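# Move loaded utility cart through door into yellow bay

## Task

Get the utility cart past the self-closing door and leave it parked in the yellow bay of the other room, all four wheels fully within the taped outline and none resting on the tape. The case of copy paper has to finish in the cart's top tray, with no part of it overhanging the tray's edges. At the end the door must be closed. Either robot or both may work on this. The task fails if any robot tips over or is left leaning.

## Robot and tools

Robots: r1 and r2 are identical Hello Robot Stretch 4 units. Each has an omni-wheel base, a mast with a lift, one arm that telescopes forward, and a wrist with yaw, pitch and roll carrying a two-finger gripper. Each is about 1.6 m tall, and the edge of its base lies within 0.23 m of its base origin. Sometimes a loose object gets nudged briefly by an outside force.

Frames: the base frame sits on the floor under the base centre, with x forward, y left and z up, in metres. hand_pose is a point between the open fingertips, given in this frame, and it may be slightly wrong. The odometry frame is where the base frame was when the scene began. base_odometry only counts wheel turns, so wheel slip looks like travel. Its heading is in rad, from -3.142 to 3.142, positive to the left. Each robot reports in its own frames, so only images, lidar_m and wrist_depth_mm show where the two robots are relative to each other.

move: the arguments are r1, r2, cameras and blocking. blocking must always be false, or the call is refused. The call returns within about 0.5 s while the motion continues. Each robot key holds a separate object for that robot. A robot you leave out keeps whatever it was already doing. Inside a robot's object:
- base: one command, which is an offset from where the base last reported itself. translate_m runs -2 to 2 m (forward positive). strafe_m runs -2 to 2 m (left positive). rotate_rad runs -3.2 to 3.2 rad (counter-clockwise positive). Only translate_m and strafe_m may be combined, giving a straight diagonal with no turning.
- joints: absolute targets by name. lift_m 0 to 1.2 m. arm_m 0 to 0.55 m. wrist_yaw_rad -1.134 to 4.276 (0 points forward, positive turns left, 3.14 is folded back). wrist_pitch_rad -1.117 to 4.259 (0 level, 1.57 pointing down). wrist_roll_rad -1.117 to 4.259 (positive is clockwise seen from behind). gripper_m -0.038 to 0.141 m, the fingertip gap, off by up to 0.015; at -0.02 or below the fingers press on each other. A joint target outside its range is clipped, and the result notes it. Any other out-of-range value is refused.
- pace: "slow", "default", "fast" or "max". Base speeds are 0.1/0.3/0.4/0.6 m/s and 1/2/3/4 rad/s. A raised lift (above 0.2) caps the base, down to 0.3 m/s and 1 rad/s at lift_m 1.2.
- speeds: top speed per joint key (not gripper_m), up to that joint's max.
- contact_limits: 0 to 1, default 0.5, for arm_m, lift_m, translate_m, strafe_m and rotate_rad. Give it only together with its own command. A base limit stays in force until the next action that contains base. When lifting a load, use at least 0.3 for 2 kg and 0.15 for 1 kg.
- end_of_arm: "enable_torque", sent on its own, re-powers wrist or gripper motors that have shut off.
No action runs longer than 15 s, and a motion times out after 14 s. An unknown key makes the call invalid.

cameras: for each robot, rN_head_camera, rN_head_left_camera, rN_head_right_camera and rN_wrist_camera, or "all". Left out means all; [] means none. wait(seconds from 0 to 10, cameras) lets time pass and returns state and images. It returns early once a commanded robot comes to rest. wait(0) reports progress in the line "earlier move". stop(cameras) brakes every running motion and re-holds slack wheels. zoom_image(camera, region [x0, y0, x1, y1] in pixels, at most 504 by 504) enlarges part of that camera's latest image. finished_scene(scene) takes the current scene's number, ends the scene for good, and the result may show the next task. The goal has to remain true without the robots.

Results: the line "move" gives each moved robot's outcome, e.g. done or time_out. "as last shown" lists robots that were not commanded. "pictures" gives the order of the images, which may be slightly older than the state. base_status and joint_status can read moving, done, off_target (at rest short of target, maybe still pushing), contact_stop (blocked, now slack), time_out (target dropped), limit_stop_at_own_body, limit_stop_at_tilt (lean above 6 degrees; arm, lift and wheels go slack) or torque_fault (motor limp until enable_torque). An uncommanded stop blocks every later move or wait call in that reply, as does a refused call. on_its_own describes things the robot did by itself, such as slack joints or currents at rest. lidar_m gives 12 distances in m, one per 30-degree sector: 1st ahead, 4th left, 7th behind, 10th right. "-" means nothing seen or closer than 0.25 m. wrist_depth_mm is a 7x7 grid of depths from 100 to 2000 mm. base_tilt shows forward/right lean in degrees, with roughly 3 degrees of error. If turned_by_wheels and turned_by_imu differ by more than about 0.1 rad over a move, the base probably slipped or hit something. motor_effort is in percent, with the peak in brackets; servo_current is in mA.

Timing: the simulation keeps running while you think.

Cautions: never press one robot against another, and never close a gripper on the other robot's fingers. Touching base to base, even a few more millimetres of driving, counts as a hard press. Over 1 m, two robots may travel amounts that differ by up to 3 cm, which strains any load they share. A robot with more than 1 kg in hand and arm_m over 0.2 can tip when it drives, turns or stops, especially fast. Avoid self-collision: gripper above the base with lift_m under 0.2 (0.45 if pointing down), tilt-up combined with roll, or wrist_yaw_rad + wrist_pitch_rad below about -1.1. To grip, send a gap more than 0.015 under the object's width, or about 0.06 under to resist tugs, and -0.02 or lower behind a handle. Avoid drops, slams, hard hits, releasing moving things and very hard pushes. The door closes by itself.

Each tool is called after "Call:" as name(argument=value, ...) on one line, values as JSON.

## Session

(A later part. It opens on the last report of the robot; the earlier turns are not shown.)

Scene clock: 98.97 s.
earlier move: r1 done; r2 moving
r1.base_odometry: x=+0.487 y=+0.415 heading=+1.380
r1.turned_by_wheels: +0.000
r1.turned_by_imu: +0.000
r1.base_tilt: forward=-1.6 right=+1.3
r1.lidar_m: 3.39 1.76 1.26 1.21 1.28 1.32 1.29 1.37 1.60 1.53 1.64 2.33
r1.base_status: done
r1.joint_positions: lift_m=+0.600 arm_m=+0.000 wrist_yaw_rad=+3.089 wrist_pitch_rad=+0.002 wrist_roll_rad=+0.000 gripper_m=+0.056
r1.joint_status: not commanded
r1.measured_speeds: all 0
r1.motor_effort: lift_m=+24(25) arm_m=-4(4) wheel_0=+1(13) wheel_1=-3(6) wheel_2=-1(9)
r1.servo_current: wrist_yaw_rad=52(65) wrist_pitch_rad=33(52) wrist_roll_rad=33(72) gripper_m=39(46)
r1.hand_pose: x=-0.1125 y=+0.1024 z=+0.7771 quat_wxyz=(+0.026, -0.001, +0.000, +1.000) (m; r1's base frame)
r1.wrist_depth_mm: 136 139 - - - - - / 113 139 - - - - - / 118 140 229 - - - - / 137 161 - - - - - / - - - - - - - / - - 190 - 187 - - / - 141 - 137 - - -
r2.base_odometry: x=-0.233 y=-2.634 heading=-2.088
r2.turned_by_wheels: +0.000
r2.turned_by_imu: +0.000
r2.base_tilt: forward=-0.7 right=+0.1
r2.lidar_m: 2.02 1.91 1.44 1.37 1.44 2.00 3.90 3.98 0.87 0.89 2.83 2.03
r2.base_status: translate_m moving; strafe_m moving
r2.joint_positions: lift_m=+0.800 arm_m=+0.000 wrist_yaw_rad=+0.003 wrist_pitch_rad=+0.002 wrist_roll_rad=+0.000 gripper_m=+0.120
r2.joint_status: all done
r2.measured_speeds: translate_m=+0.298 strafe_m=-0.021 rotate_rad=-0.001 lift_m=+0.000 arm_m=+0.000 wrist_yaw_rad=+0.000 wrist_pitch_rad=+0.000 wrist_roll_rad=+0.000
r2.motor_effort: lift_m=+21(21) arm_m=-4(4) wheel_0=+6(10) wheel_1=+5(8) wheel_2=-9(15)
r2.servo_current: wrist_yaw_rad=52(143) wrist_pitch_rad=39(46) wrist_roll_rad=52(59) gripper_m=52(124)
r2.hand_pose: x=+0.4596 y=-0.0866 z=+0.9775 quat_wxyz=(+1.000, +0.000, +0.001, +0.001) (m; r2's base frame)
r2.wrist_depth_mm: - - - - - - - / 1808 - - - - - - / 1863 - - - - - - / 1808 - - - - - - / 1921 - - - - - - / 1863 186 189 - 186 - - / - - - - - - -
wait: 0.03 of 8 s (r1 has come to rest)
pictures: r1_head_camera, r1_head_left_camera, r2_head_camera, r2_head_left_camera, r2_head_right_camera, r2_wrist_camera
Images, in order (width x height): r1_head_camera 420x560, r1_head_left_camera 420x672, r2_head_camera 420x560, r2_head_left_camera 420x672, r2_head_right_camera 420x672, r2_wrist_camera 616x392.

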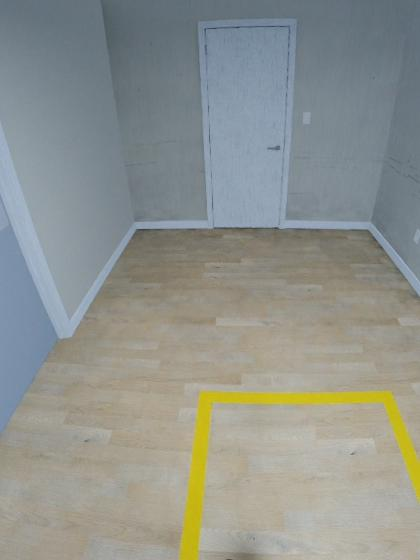

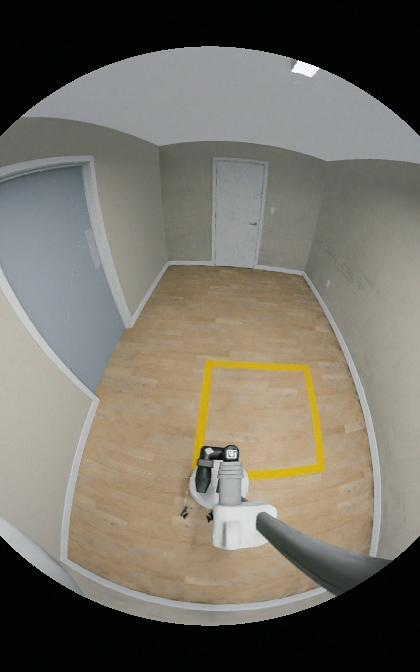

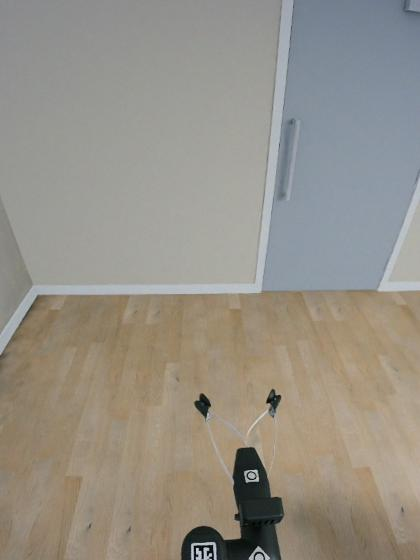

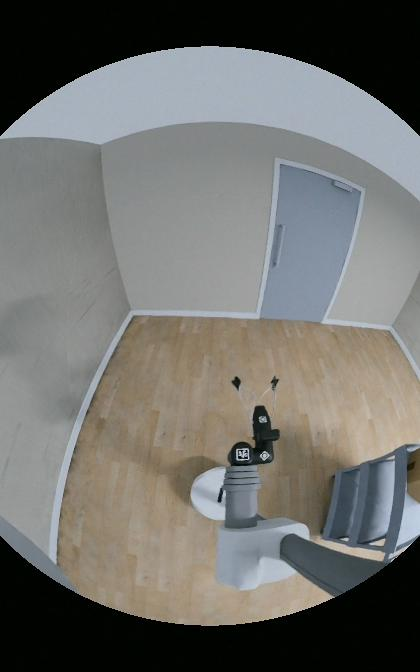

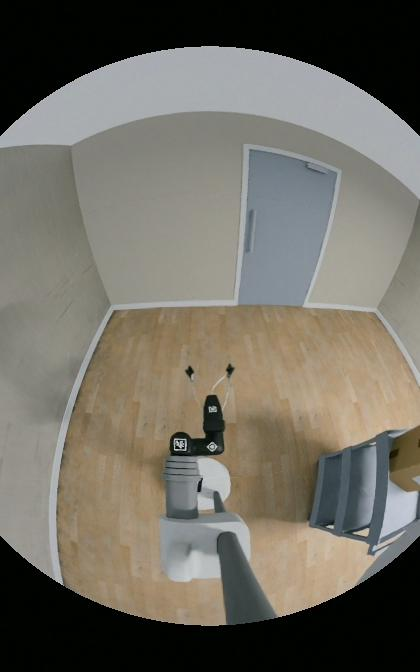

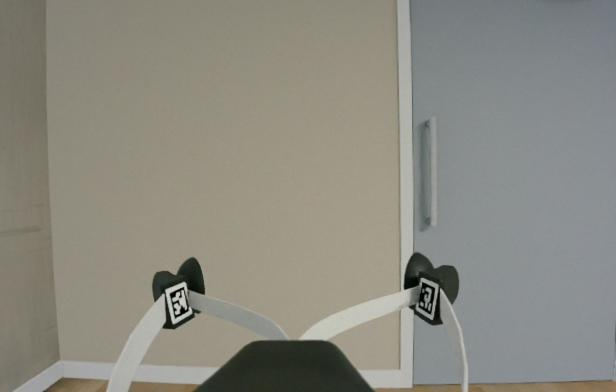

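Call:
wait(seconds=3, cameras=["r2_wrist_camera"])

Scene clock: 111.63 s.
earlier move: r2 done
r1.base_odometry: x=+0.487 y=+0.415 heading=+1.380
r1.turned_by_wheels: +0.000
r1.turned_by_imu: +0.000
r1.base_tilt: forward=-1.6 right=+1.3
r1.lidar_m: 3.35 1.75 1.24 1.21 1.29 1.32 1.28 1.38 1.62 1.54 1.63 2.35
r1.base_status: done
r1.joint_positions: lift_m=+0.600 arm_m=+0.000 wrist_yaw_rad=+3.089 wrist_pitch_rad=+0.002 wrist_roll_rad=+0.000 gripper_m=+0.056
r1.joint_status: not commanded
r1.measured_speeds: all 0
r1.motor_effort: lift_m=+24(25) arm_m=-4(4) wheel_0=+1(13) wheel_1=-3(6) wheel_2=-1(9)
r1.servo_current: wrist_yaw_rad=46(65) wrist_pitch_rad=39(52) wrist_roll_rad=59(72) gripper_m=39(52)
r1.hand_pose: x=-0.1125 y=+0.1024 z=+0.7771 quat_wxyz=(+0.026, -0.001, +0.000, +1.000) (m; r1's base frame)
r1.wrist_depth_mm: 136 138 - - - - - / 113 139 - - - - - / 118 140 229 - - - - / 137 162 - - - - - / - - - - - - - / - - 190 - 187 - - / - 141 - 136 - - -
r2.base_odometry: x=-0.576 y=-3.153 heading=-2.088
r2.turned_by_wheels: +0.000
r2.turned_by_imu: +0.001
r2.base_tilt: forward=-0.7 right=+0.1
r2.lidar_m: 1.39 1.47 1.44 1.41 1.49 2.09 - 1.19 1.08 3.34 1.96 1.41
r2.base_status: done
r2.joint_positions: lift_m=+0.800 arm_m=+0.000 wrist_yaw_rad=+0.003 wrist_pitch_rad=+0.002 wrist_roll_rad=+0.000 gripper_m=+0.120
r2.joint_status: all done
r2.measured_speeds: all 0
r2.motor_effort: lift_m=+21(21) arm_m=-4(4) wheel_0=+2(10) wheel_1=+5(8) wheel_2=-4(15)
r2.servo_current: wrist_yaw_rad=39(143) wrist_pitch_rad=39(46) wrist_roll_rad=52(59) gripper_m=46(124)
r2.hand_pose: x=+0.4596 y=-0.0866 z=+0.9775 quat_wxyz=(+1.000, +0.000, +0.001, +0.001) (m; r2's base frame)
r2.wrist_depth_mm: - - - - - - - / - - - - - - - / - - - - - - - / - - - - - - - / - - - - - - - / - 185 190 - 186 - - / - - - - - - -
wait: 0.00 of 3 s (r2 has come to rest)
pictures: r2_wrist_camera
Images, in order (width x height): r2_wrist_camera 616x392.

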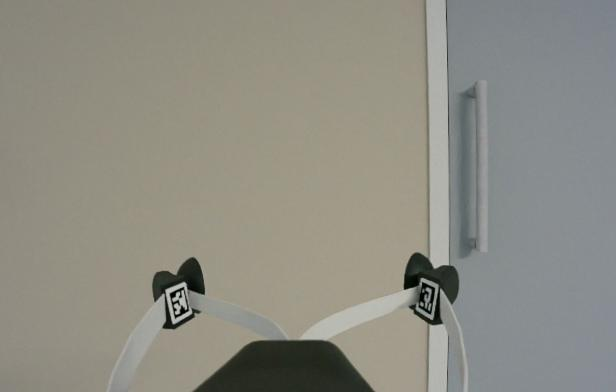

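Call:
move(r2={"base":{"translate_m":0.2,"strafe_m":-0.42},"joints":{"lift_m":0.85}}, blocking=false, cameras=[])

Call:
wait(seconds=4, cameras=[])

Call:
wait(seconds=0.3, cameras=["r2_wrist_camera","r2_head_camera","r2_head_right_camera"])

Scene clock: 118.40 s.
move: r2 moving
r1: as last shown
r1.lidar_m: 3.39 1.78 1.26 1.20 1.31 1.33 1.30 1.38 1.62 1.56 1.63 2.35
r1.motor_effort: lift_m=+24(24) arm_m=-4(4) wheel_0=+1(2) wheel_1=-3(3) wheel_2=-1(1)
r1.servo_current: wrist_yaw_rad=46(59) wrist_pitch_rad=46(46) wrist_roll_rad=39(65) gripper_m=39(46)
r1.wrist_depth_mm: 136 138 - - - - - / 113 139 - - - - - / 117 139 229 - - - - / 137 162 - - - - - / - - - - - - - / - - 190 - 187 - - / - 140 - 137 - - -
r2.base_odometry: x=-0.607 y=-3.151 heading=-2.089
r2.turned_by_wheels: -0.001
r2.turned_by_imu: +0.000
r2.base_tilt: forward=-0.7 right=+0.1
r2.lidar_m: 1.37 1.46 1.48 1.42 1.53 2.08 - 1.16 1.05 3.31 1.97 1.41
r2.base_status: translate_m moving; strafe_m moving
r2.joint_positions: lift_m=+0.835 arm_m=+0.000 wrist_yaw_rad=+0.003 wrist_pitch_rad=+0.002 wrist_roll_rad=+0.000 gripper_m=+0.120
r2.joint_status: lift_m moving
r2.measured_speeds: translate_m=+0.051 strafe_m=-0.110 rotate_rad=-0.003 lift_m=+0.099 arm_m=+0.000 wrist_yaw_rad=+0.000 wrist_pitch_rad=+0.000 wrist_roll_rad=+0.000
r2.motor_effort: lift_m=+22(27) arm_m=-4(4) wheel_0=+9(11) wheel_1=-8(9) wheel_2=-9(10)
r2.servo_current: wrist_yaw_rad=46(59) wrist_pitch_rad=39(46) wrist_roll_rad=46(52) gripper_m=52(52)
r2.hand_pose: x=+0.4596 y=-0.0866 z=+1.0127 quat_wxyz=(+1.000, +0.000, +0.001, +0.001) (m; r2's base frame)
r2.wrist_depth_mm: - - - - - - - / - - - - - - - / - - - - - - - / - - - - - - - / - - - - - - - / - 185 189 - 186 - - / - - - - - - -
pictures: none
No camera images: "cameras" was empty.

Scene clock: 120.93 s.
earlier move: r2 done
r1.base_odometry: x=+0.487 y=+0.415 heading=+1.380
r1.turned_by_wheels: +0.000
r1.turned_by_imu: +0.000
r1.base_tilt: forward=-1.6 right=+1.3
r1.lidar_m: 3.37 1.78 1.23 1.21 1.30 1.34 1.29 1.39 1.61 1.55 1.66 2.36
r1.base_status: not commanded
r1.joint_positions: lift_m=+0.600 arm_m=+0.000 wrist_yaw_rad=+3.089 wrist_pitch_rad=+0.002 wrist_roll_rad=+0.000 gripper_m=+0.056
r1.joint_status: not commanded
r1.measured_speeds: all 0
r1.motor_effort: lift_m=+24(24) arm_m=-4(4) wheel_0=+1(2) wheel_1=-3(3) wheel_2=-1(1)
r1.servo_current: wrist_yaw_rad=46(72) wrist_pitch_rad=39(52) wrist_roll_rad=46(72) gripper_m=33(52)
r1.hand_pose: x=-0.1125 y=+0.1024 z=+0.7771 quat_wxyz=(+0.026, -0.001, +0.000, +1.000) (m; r1's base frame)
r1.wrist_depth_mm: 136 139 - - - - - / 113 139 - - - - - / 118 140 229 - - - - / 137 162 - - - - - / - - - - - - - / - - 190 - 187 - - / - 141 - 137 - - -
r2.base_odometry: x=-1.039 y=-3.119 heading=-2.089
r2.turned_by_wheels: +0.000
r2.turned_by_imu: +0.001
r2.base_tilt: forward=-0.7 right=+0.1
r2.lidar_m: 1.13 1.26 1.77 1.83 1.93 2.65 1.34 0.99 3.03 2.94 1.69 1.23
r2.base_status: done
r2.joint_positions: lift_m=+0.850 arm_m=+0.000 wrist_yaw_rad=+0.003 wrist_pitch_rad=+0.002 wrist_roll_rad=+0.000 gripper_m=+0.120
r2.joint_status: all done
r2.measured_speeds: all 0
r2.motor_effort: lift_m=+21(27) arm_m=-4(4) wheel_0=+3(14) wheel_1=-2(10) wheel_2=-6(11)
r2.servo_current: wrist_yaw_rad=59(65) wrist_pitch_rad=39(46) wrist_roll_rad=52(65) gripper_m=52(59)
r2.hand_pose: x=+0.4596 y=-0.0866 z=+1.0275 quat_wxyz=(+1.000, +0.000, +0.001, +0.001) (m; r2's base frame)
r2.wrist_depth_mm: - - - 946 - - - / - - - 960 - - - / - - - - - - - / - - - - - - - / - - - - - - - / - 185 190 - 185 - - / - - - - - - -
wait: 2.53 of 4 s (r2 has come to rest)
pictures: none
No camera images: "cameras" was empty.

Scene clock: 121.23 s.
r1.base_odometry: x=+0.487 y=+0.415 heading=+1.380
r1.turned_by_wheels: +0.000
r1.turned_by_imu: +0.000
r1.base_tilt: forward=-1.6 right=+1.3
r1.lidar_m: 3.38 1.78 1.25 1.21 1.28 1.30 1.28 1.38 1.61 1.55 1.65 2.38
r1.base_status: not commanded
r1.joint_positions: lift_m=+0.600 arm_m=+0.000 wrist_yaw_rad=+3.089 wrist_pitch_rad=+0.002 wrist_roll_rad=+0.000 gripper_m=+0.056
r1.joint_status: not commanded
r1.measured_speeds: all 0
r1.motor_effort: lift_m=+24(24) arm_m=-4(4) wheel_0=+2(2) wheel_1=-3(3) wheel_2=-1(1)
r1.servo_current: wrist_yaw_rad=39(72) wrist_pitch_rad=46(52) wrist_roll_rad=46(72) gripper_m=39(52)
r1.hand_pose: x=-0.1125 y=+0.1024 z=+0.7771 quat_wxyz=(+0.026, -0.001, +0.000, +1.000) (m; r1's base frame)
r1.wrist_depth_mm: 136 138 - - - - - / 113 139 - - - - - / 117 139 228 - - - - / 137 162 - - - - - / - - - - - - - / - - 191 - 187 - - / - 140 - 137 - - -
r2.base_odometry: x=-1.039 y=-3.119 heading=-2.089
r2.turned_by_wheels: +0.000
r2.turned_by_imu: +0.000
r2.base_tilt: forward=-0.7 right=+0.0
r2.lidar_m: 1.13 1.26 1.73 1.81 1.91 2.71 1.38 0.97 3.04 2.92 1.67 1.25
r2.base_status: done
r2.joint_positions: lift_m=+0.850 arm_m=+0.000 wrist_yaw_rad=+0.003 wrist_pitch_rad=+0.002 wrist_roll_rad=+0.000 gripper_m=+0.120
r2.joint_status: all done
r2.measured_speeds: all 0
r2.motor_effort: lift_m=+21(27) arm_m=-4(4) wheel_0=+3(14) wheel_1=-3(10) wheel_2=-6(11)
r2.servo_current: wrist_yaw_rad=52(65) wrist_pitch_rad=46(46) wrist_roll_rad=52(65) gripper_m=52(59)
r2.hand_pose: x=+0.4596 y=-0.0866 z=+1.0275 quat_wxyz=(+1.000, +0.000, +0.001, +0.001) (m; r2's base frame)
r2.wrist_depth_mm: - - - 946 - - - / - - - 960 - - - / - - - - - - - / - - - - - - - / - - - - - - - / - 186 190 - 186 - - / - - - - - - -
wait: 0.30 s; at rest by 0.27 s
pictures: r2_head_camera, r2_head_right_camera, r2_wrist_camera
Images, in order (width x height): r2_head_camera 420x560, r2_head_right_camera 420x672, r2_wrist_camera 616x392.

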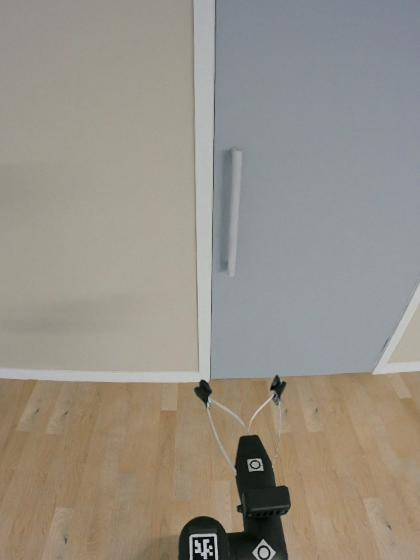

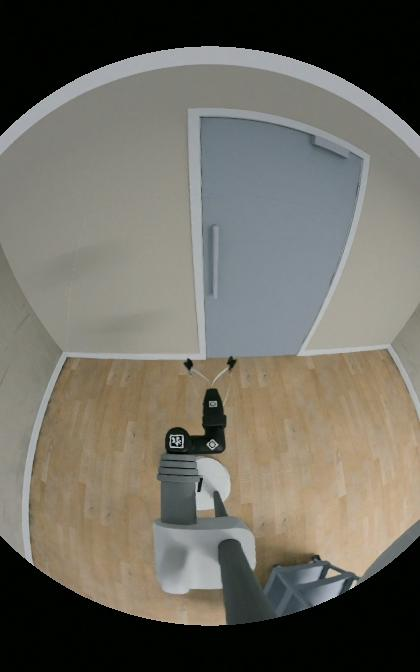

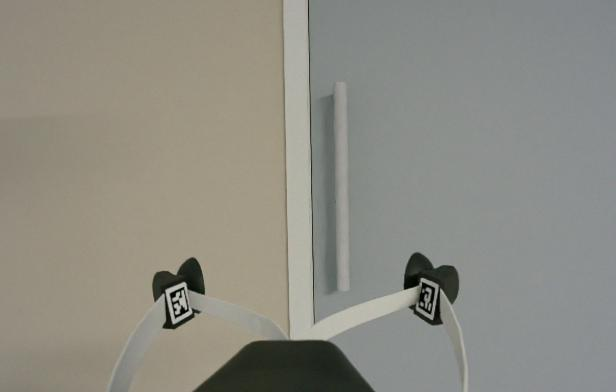

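Call:
move(r2={"base":{"translate_m":0.4,"strafe_m":-0.08}}, blocking=false, cameras=[])

Call:
wait(seconds=4, cameras=[])

Call:
wait(seconds=0.3, cameras=["r2_wrist_camera","r2_head_camera"])

Scene clock: 140.17 s.
move: r2 moving
r1: as last shown
r1.lidar_m: 3.39 1.75 1.27 1.20 1.29 1.33 1.29 1.37 1.61 1.55 1.66 2.36
r1.motor_effort: lift_m=+24(24) arm_m=-4(4) wheel_0=+1(2) wheel_1=-3(3) wheel_2=-1(1)
r1.servo_current: wrist_yaw_rad=52(65) wrist_pitch_rad=26(46) wrist_roll_rad=33(65) gripper_m=39(46)
r1.wrist_depth_mm: 136 139 - - - - - / 113 139 - - - - - / 117 140 229 - - - - / 137 162 - - - - - / - - - - - - - / - - 191 - 187 - - / - 141 - 137 - - -
r2.base_odometry: x=-1.061 y=-3.143 heading=-2.089
r2.turned_by_wheels: +0.000
r2.turned_by_imu: +0.001
r2.base_tilt: forward=-0.7 right=+0.0
r2.lidar_m: 1.09 1.22 1.71 1.82 1.92 2.69 1.36 0.96 3.04 2.91 1.62 1.18
r2.base_status: translate_m moving; strafe_m moving
r2.joint_positions: lift_m=+0.850 arm_m=+0.000 wrist_yaw_rad=+0.003 wrist_pitch_rad=+0.002 wrist_roll_rad=+0.000 gripper_m=+0.120
r2.joint_status: not commanded
r2.measured_speeds: translate_m=+0.121 strafe_m=-0.026 rotate_rad=-0.002 lift_m=+0.000 arm_m=+0.000 wrist_yaw_rad=+0.000 wrist_pitch_rad=+0.000 wrist_roll_rad=+0.000
r2.motor_effort: lift_m=+21(21) arm_m=-4(4) wheel_0=+10(13) wheel_1=+5(7) wheel_2=-12(14)
r2.servo_current: wrist_yaw_rad=26(52) wrist_pitch_rad=39(39) wrist_roll_rad=52(52) gripper_m=52(52)
r2.hand_pose: x=+0.4596 y=-0.0866 z=+1.0275 quat_wxyz=(+1.000, +0.000, +0.001, +0.001) (m; r2's base frame)
r2.wrist_depth_mm: - - - - - - - / - - - - - - - / - - - 917 - - - / - - - 917 - - - / - - - 931 - - - / - 185 190 866 186 - - / - - - - - - -
pictures: none
No camera images: "cameras" was empty.

Scene clock: 142.50 s.
earlier move: r2 done
r1.base_odometry: x=+0.487 y=+0.415 heading=+1.380
r1.turned_by_wheels: +0.000
r1.turned_by_imu: +0.000
r1.base_tilt: forward=-1.6 right=+1.3
r1.lidar_m: 3.39 1.78 1.25 1.19 1.27 1.34 1.29 1.40 1.59 1.55 1.63 2.32
r1.base_status: not commanded
r1.joint_positions: lift_m=+0.600 arm_m=+0.000 wrist_yaw_rad=+3.089 wrist_pitch_rad=+0.002 wrist_roll_rad=+0.000 gripper_m=+0.056
r1.joint_status: not commanded
r1.measured_speeds: all 0
r1.motor_effort: lift_m=+24(24) arm_m=-4(4) wheel_0=+2(2) wheel_1=-3(3) wheel_2=-1(1)
r1.servo_current: wrist_yaw_rad=59(65) wrist_pitch_rad=39(52) wrist_roll_rad=52(65) gripper_m=39(52)
r1.hand_pose: x=-0.1125 y=+0.1024 z=+0.7771 quat_wxyz=(+0.026, -0.001, +0.000, +1.000) (m; r1's base frame)
r1.wrist_depth_mm: 136 139 - - - - - / 114 139 - - - - - / 118 139 228 - - - - / 137 161 - - - - - / - - - - - - - / - - 191 - 187 - - / - 141 - 136 - - -
r2.base_odometry: x=-1.307 y=-3.427 heading=-2.089
r2.turned_by_wheels: +0.000
r2.turned_by_imu: +0.001
r2.base_tilt: forward=-0.7 right=+0.1
r2.lidar_m: 0.71 0.83 1.14 1.88 1.99 2.77 1.37 1.32 2.97 2.86 1.11 0.83
r2.base_status: done
r2.joint_positions: lift_m=+0.850 arm_m=+0.000 wrist_yaw_rad=+0.003 wrist_pitch_rad=+0.002 wrist_roll_rad=+0.000 gripper_m=+0.120
r2.joint_status: not commanded
r2.measured_speeds: all 0
r2.motor_effort: lift_m=+21(21) arm_m=-4(4) wheel_0=+1(13) wheel_1=+4(8) wheel_2=-3(14)
r2.servo_current: wrist_yaw_rad=52(59) wrist_pitch_rad=46(46) wrist_roll_rad=39(65) gripper_m=52(59)
r2.hand_pose: x=+0.4596 y=-0.0866 z=+1.0275 quat_wxyz=(+1.000, +0.000, +0.001, +0.001) (m; r2's base frame)
r2.wrist_depth_mm: - - 554 488 - - - / - - 559 488 - - - / - - 559 484 - - - / - - 559 492 - - - / - - 559 492 - - - / - 185 201 492 186 - - / - - - - - - -
wait: 2.33 of 4 s (r2 has come to rest)
pictures: none
No camera images: "cameras" was empty.

Scene clock: 142.80 s.
r1.base_odometry: x=+0.487 y=+0.415 heading=+1.380
r1.turned_by_wheels: +0.000
r1.turned_by_imu: +0.000
r1.base_tilt: forward=-1.5 right=+1.3
r1.lidar_m: 3.37 1.79 1.24 1.20 1.28 1.32 1.28 1.38 1.59 1.55 1.63 2.36
r1.base_status: not commanded
r1.joint_positions: lift_m=+0.600 arm_m=+0.000 wrist_yaw_rad=+3.089 wrist_pitch_rad=+0.002 wrist_roll_rad=+0.000 gripper_m=+0.056
r1.joint_status: not commanded
r1.measured_speeds: all 0
r1.motor_effort: lift_m=+24(24) arm_m=-4(4) wheel_0=+2(2) wheel_1=-3(3) wheel_2=-1(1)
r1.servo_current: wrist_yaw_rad=46(65) wrist_pitch_rad=39(52) wrist_roll_rad=52(65) gripper_m=39(52)
r1.hand_pose: x=-0.1125 y=+0.1024 z=+0.7771 quat_wxyz=(+0.026, -0.001, +0.000, +1.000) (m; r1's base frame)
r1.wrist_depth_mm: 136 139 - - - - - / 113 139 - - - - - / 118 140 229 - - - - / 137 161 - - - - - / - - - - - - - / - - 190 - 187 - - / - 141 - 136 - - -
r2.base_odometry: x=-1.307 y=-3.427 heading=-2.089
r2.turned_by_wheels: +0.000
r2.turned_by_imu: +0.000
r2.base_tilt: forward=-0.7 right=+0.0
r2.lidar_m: 0.70 0.82 1.16 1.87 2.01 2.81 1.42 1.28 2.97 2.84 1.11 0.85
r2.base_status: done
r2.joint_positions: lift_m=+0.850 arm_m=+0.000 wrist_yaw_rad=+0.003 wrist_pitch_rad=+0.002 wrist_roll_rad=+0.000 gripper_m=+0.120
r2.joint_status: not commanded
r2.measured_speeds: all 0
r2.motor_effort: lift_m=+21(21) arm_m=-4(4) wheel_0=+2(13) wheel_1=+4(8) wheel_2=-3(14)
r2.servo_current: wrist_yaw_rad=52(59) wrist_pitch_rad=39(46) wrist_roll_rad=59(65) gripper_m=52(59)
r2.hand_pose: x=+0.4596 y=-0.0866 z=+1.0275 quat_wxyz=(+1.000, +0.000, +0.001, +0.001) (m; r2's base frame)
r2.wrist_depth_mm: - - 554 480 - - - / - - 559 484 - - - / - - 559 484 - - - / - - 564 492 - - - / - - 564 496 - - - / - 186 201 492 186 - - / - - - - - - -
wait: 0.30 s; at rest by 0.27 s
pictures: r2_head_camera, r2_wrist_camera
Images, in order (width x height): r2_head_camera 420x560, r2_wrist_camera 616x392.

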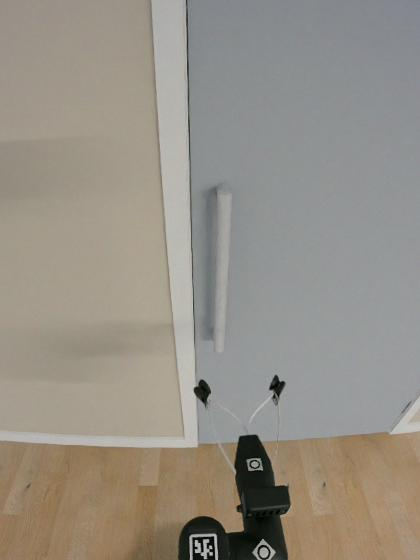

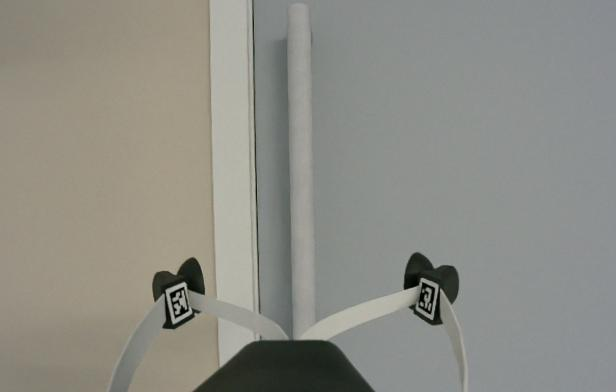

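Call:
move(r2={"joints":{"arm_m":0.215},"speeds":{"arm_m":0.15},"contact_limits":{"arm_m":0.1}}, blocking=false, cameras=[])

Call:
wait(seconds=4, cameras=["r2_wrist_camera","r2_head_camera"])

Call:
move(r2={"joints":{"gripper_m":-0.02}}, blocking=false, cameras=[])

Call:
wait(seconds=2, cameras=["r2_wrist_camera","r2_head_camera","r2_head_left_camera"])

Scene clock: 152.10 s.
move: r2 moving
r1: as last shown
r1.base_tilt: forward=-1.6 right=+1.3
r1.lidar_m: 3.39 1.79 1.25 1.21 1.27 1.33 1.30 1.36 1.60 1.53 1.64 2.33
r1.servo_current: wrist_yaw_rad=59(59) wrist_pitch_rad=39(46) wrist_roll_rad=20(59) gripper_m=39(46)
r1.wrist_depth_mm: 136 138 - - - - - / 113 139 - - - - - / 118 139 229 - - - - / 137 162 - - - - - / - - - - - - - / - - 190 - 187 - - / - 141 - 137 - - -
r2.base_odometry: x=-1.307 y=-3.427 heading=-2.089
r2.turned_by_wheels: +0.000
r2.turned_by_imu: +0.000
r2.base_tilt: forward=-0.7 right=+0.0
r2.lidar_m: 0.74 0.85 1.15 1.90 2.00 2.79 1.38 1.30 2.97 2.83 1.11 0.81
r2.base_status: not commanded
r2.joint_positions: lift_m=+0.850 arm_m=+0.047 wrist_yaw_rad=+0.003 wrist_pitch_rad=+0.002 wrist_roll_rad=+0.000 gripper_m=+0.120
r2.joint_status: arm_m moving
r2.measured_speeds: translate_m=+0.000 strafe_m=+0.000 rotate_rad=+0.000 lift_m=+0.000 arm_m=+0.150 wrist_yaw_rad=+0.000 wrist_pitch_rad=+0.000 wrist_roll_rad=+0.000
r2.motor_effort: lift_m=+21(21) arm_m=+5(14) wheel_0=+2(2) wheel_1=+4(4) wheel_2=-3(3)
r2.servo_current: wrist_yaw_rad=39(52) wrist_pitch_rad=39(46) wrist_roll_rad=52(59) gripper_m=46(59)
r2.contact_limits: arm_m 0.1
r2.hand_pose: x=+0.5067 y=-0.0866 z=+1.0275 quat_wxyz=(+1.000, +0.000, +0.001, +0.001) (m; r2's base frame)
r2.wrist_depth_mm: - - 512 445 - - - / - - 517 449 - - - / - - 517 452 - - - / - - 521 455 - - - / - - 525 455 - - - / - 186 198 449 185 - - / - - 530 - - - -
pictures: none
No camera images: "cameras" was empty.

Scene clock: 153.70 s.
earlier move: r2 done
r1.base_odometry: x=+0.487 y=+0.415 heading=+1.380
r1.turned_by_wheels: +0.000
r1.turned_by_imu: +0.000
r1.base_tilt: forward=-1.6 right=+1.3
r1.lidar_m: 3.38 1.79 1.25 1.22 1.27 1.32 1.28 1.37 1.61 1.55 1.65 2.35
r1.base_status: not commanded
r1.joint_positions: lift_m=+0.600 arm_m=+0.000 wrist_yaw_rad=+3.089 wrist_pitch_rad=+0.002 wrist_roll_rad=+0.000 gripper_m=+0.056
r1.joint_status: not commanded
r1.measured_speeds: all 0
r1.motor_effort: lift_m=+24(25) arm_m=-4(4) wheel_0=+2(2) wheel_1=-3(3) wheel_2=-1(1)
r1.servo_current: wrist_yaw_rad=46(72) wrist_pitch_rad=39(52) wrist_roll_rad=59(72) gripper_m=39(46)
r1.hand_pose: x=-0.1125 y=+0.1024 z=+0.7771 quat_wxyz=(+0.026, -0.001, +0.000, +1.000) (m; r1's base frame)
r1.wrist_depth_mm: 136 138 - - - - - / 113 139 - - - - - / 118 139 229 - - - - / 137 162 - - - - - / - - - - - - - / - - 190 - 188 - - / - 141 - 136 - - -
r2.base_odometry: x=-1.307 y=-3.427 heading=-2.089
r2.turned_by_wheels: +0.000
r2.turned_by_imu: +0.000
r2.base_tilt: forward=-0.7 right=+0.1
r2.lidar_m: 0.73 0.85 1.14 1.89 2.00 2.82 1.40 1.29 2.92 2.86 1.10 0.83
r2.base_status: not commanded
r2.joint_positions: lift_m=+0.850 arm_m=+0.215 wrist_yaw_rad=+0.003 wrist_pitch_rad=+0.002 wrist_roll_rad=+0.000 gripper_m=+0.120
r2.joint_status: all done
r2.measured_speeds: all 0
r2.motor_effort: lift_m=+21(21) arm_m=+7(14) wheel_0=+2(2) wheel_1=+4(4) wheel_2=-3(3)
r2.servo_current: wrist_yaw_rad=39(65) wrist_pitch_rad=46(46) wrist_roll_rad=46(59) gripper_m=52(59)
r2.contact_limits: arm_m 0.1
r2.hand_pose: x=+0.6743 y=-0.0866 z=+1.0275 quat_wxyz=(+1.000, +0.000, +0.001, +0.001) (m; r2's base frame)
r2.wrist_depth_mm: 364 359 351 345 342 336 334 / 366 359 353 347 343 340 336 / 368 364 353 276 345 340 338 / 370 364 357 349 349 343 338 / 373 366 359 282 349 345 340 / 377 368 351 282 351 345 342 / 379 373 353 - 355 349 345
wait: 1.60 of 4 s (r2 has come to rest)
pictures: r2_head_camera, r2_wrist_camera
Images, in order (width x height): r2_head_camera 420x560, r2_wrist_camera 616x392.

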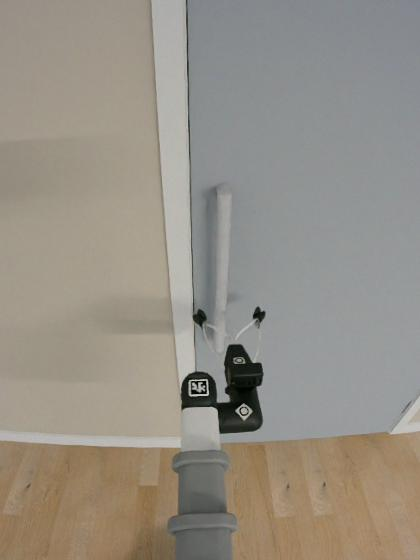

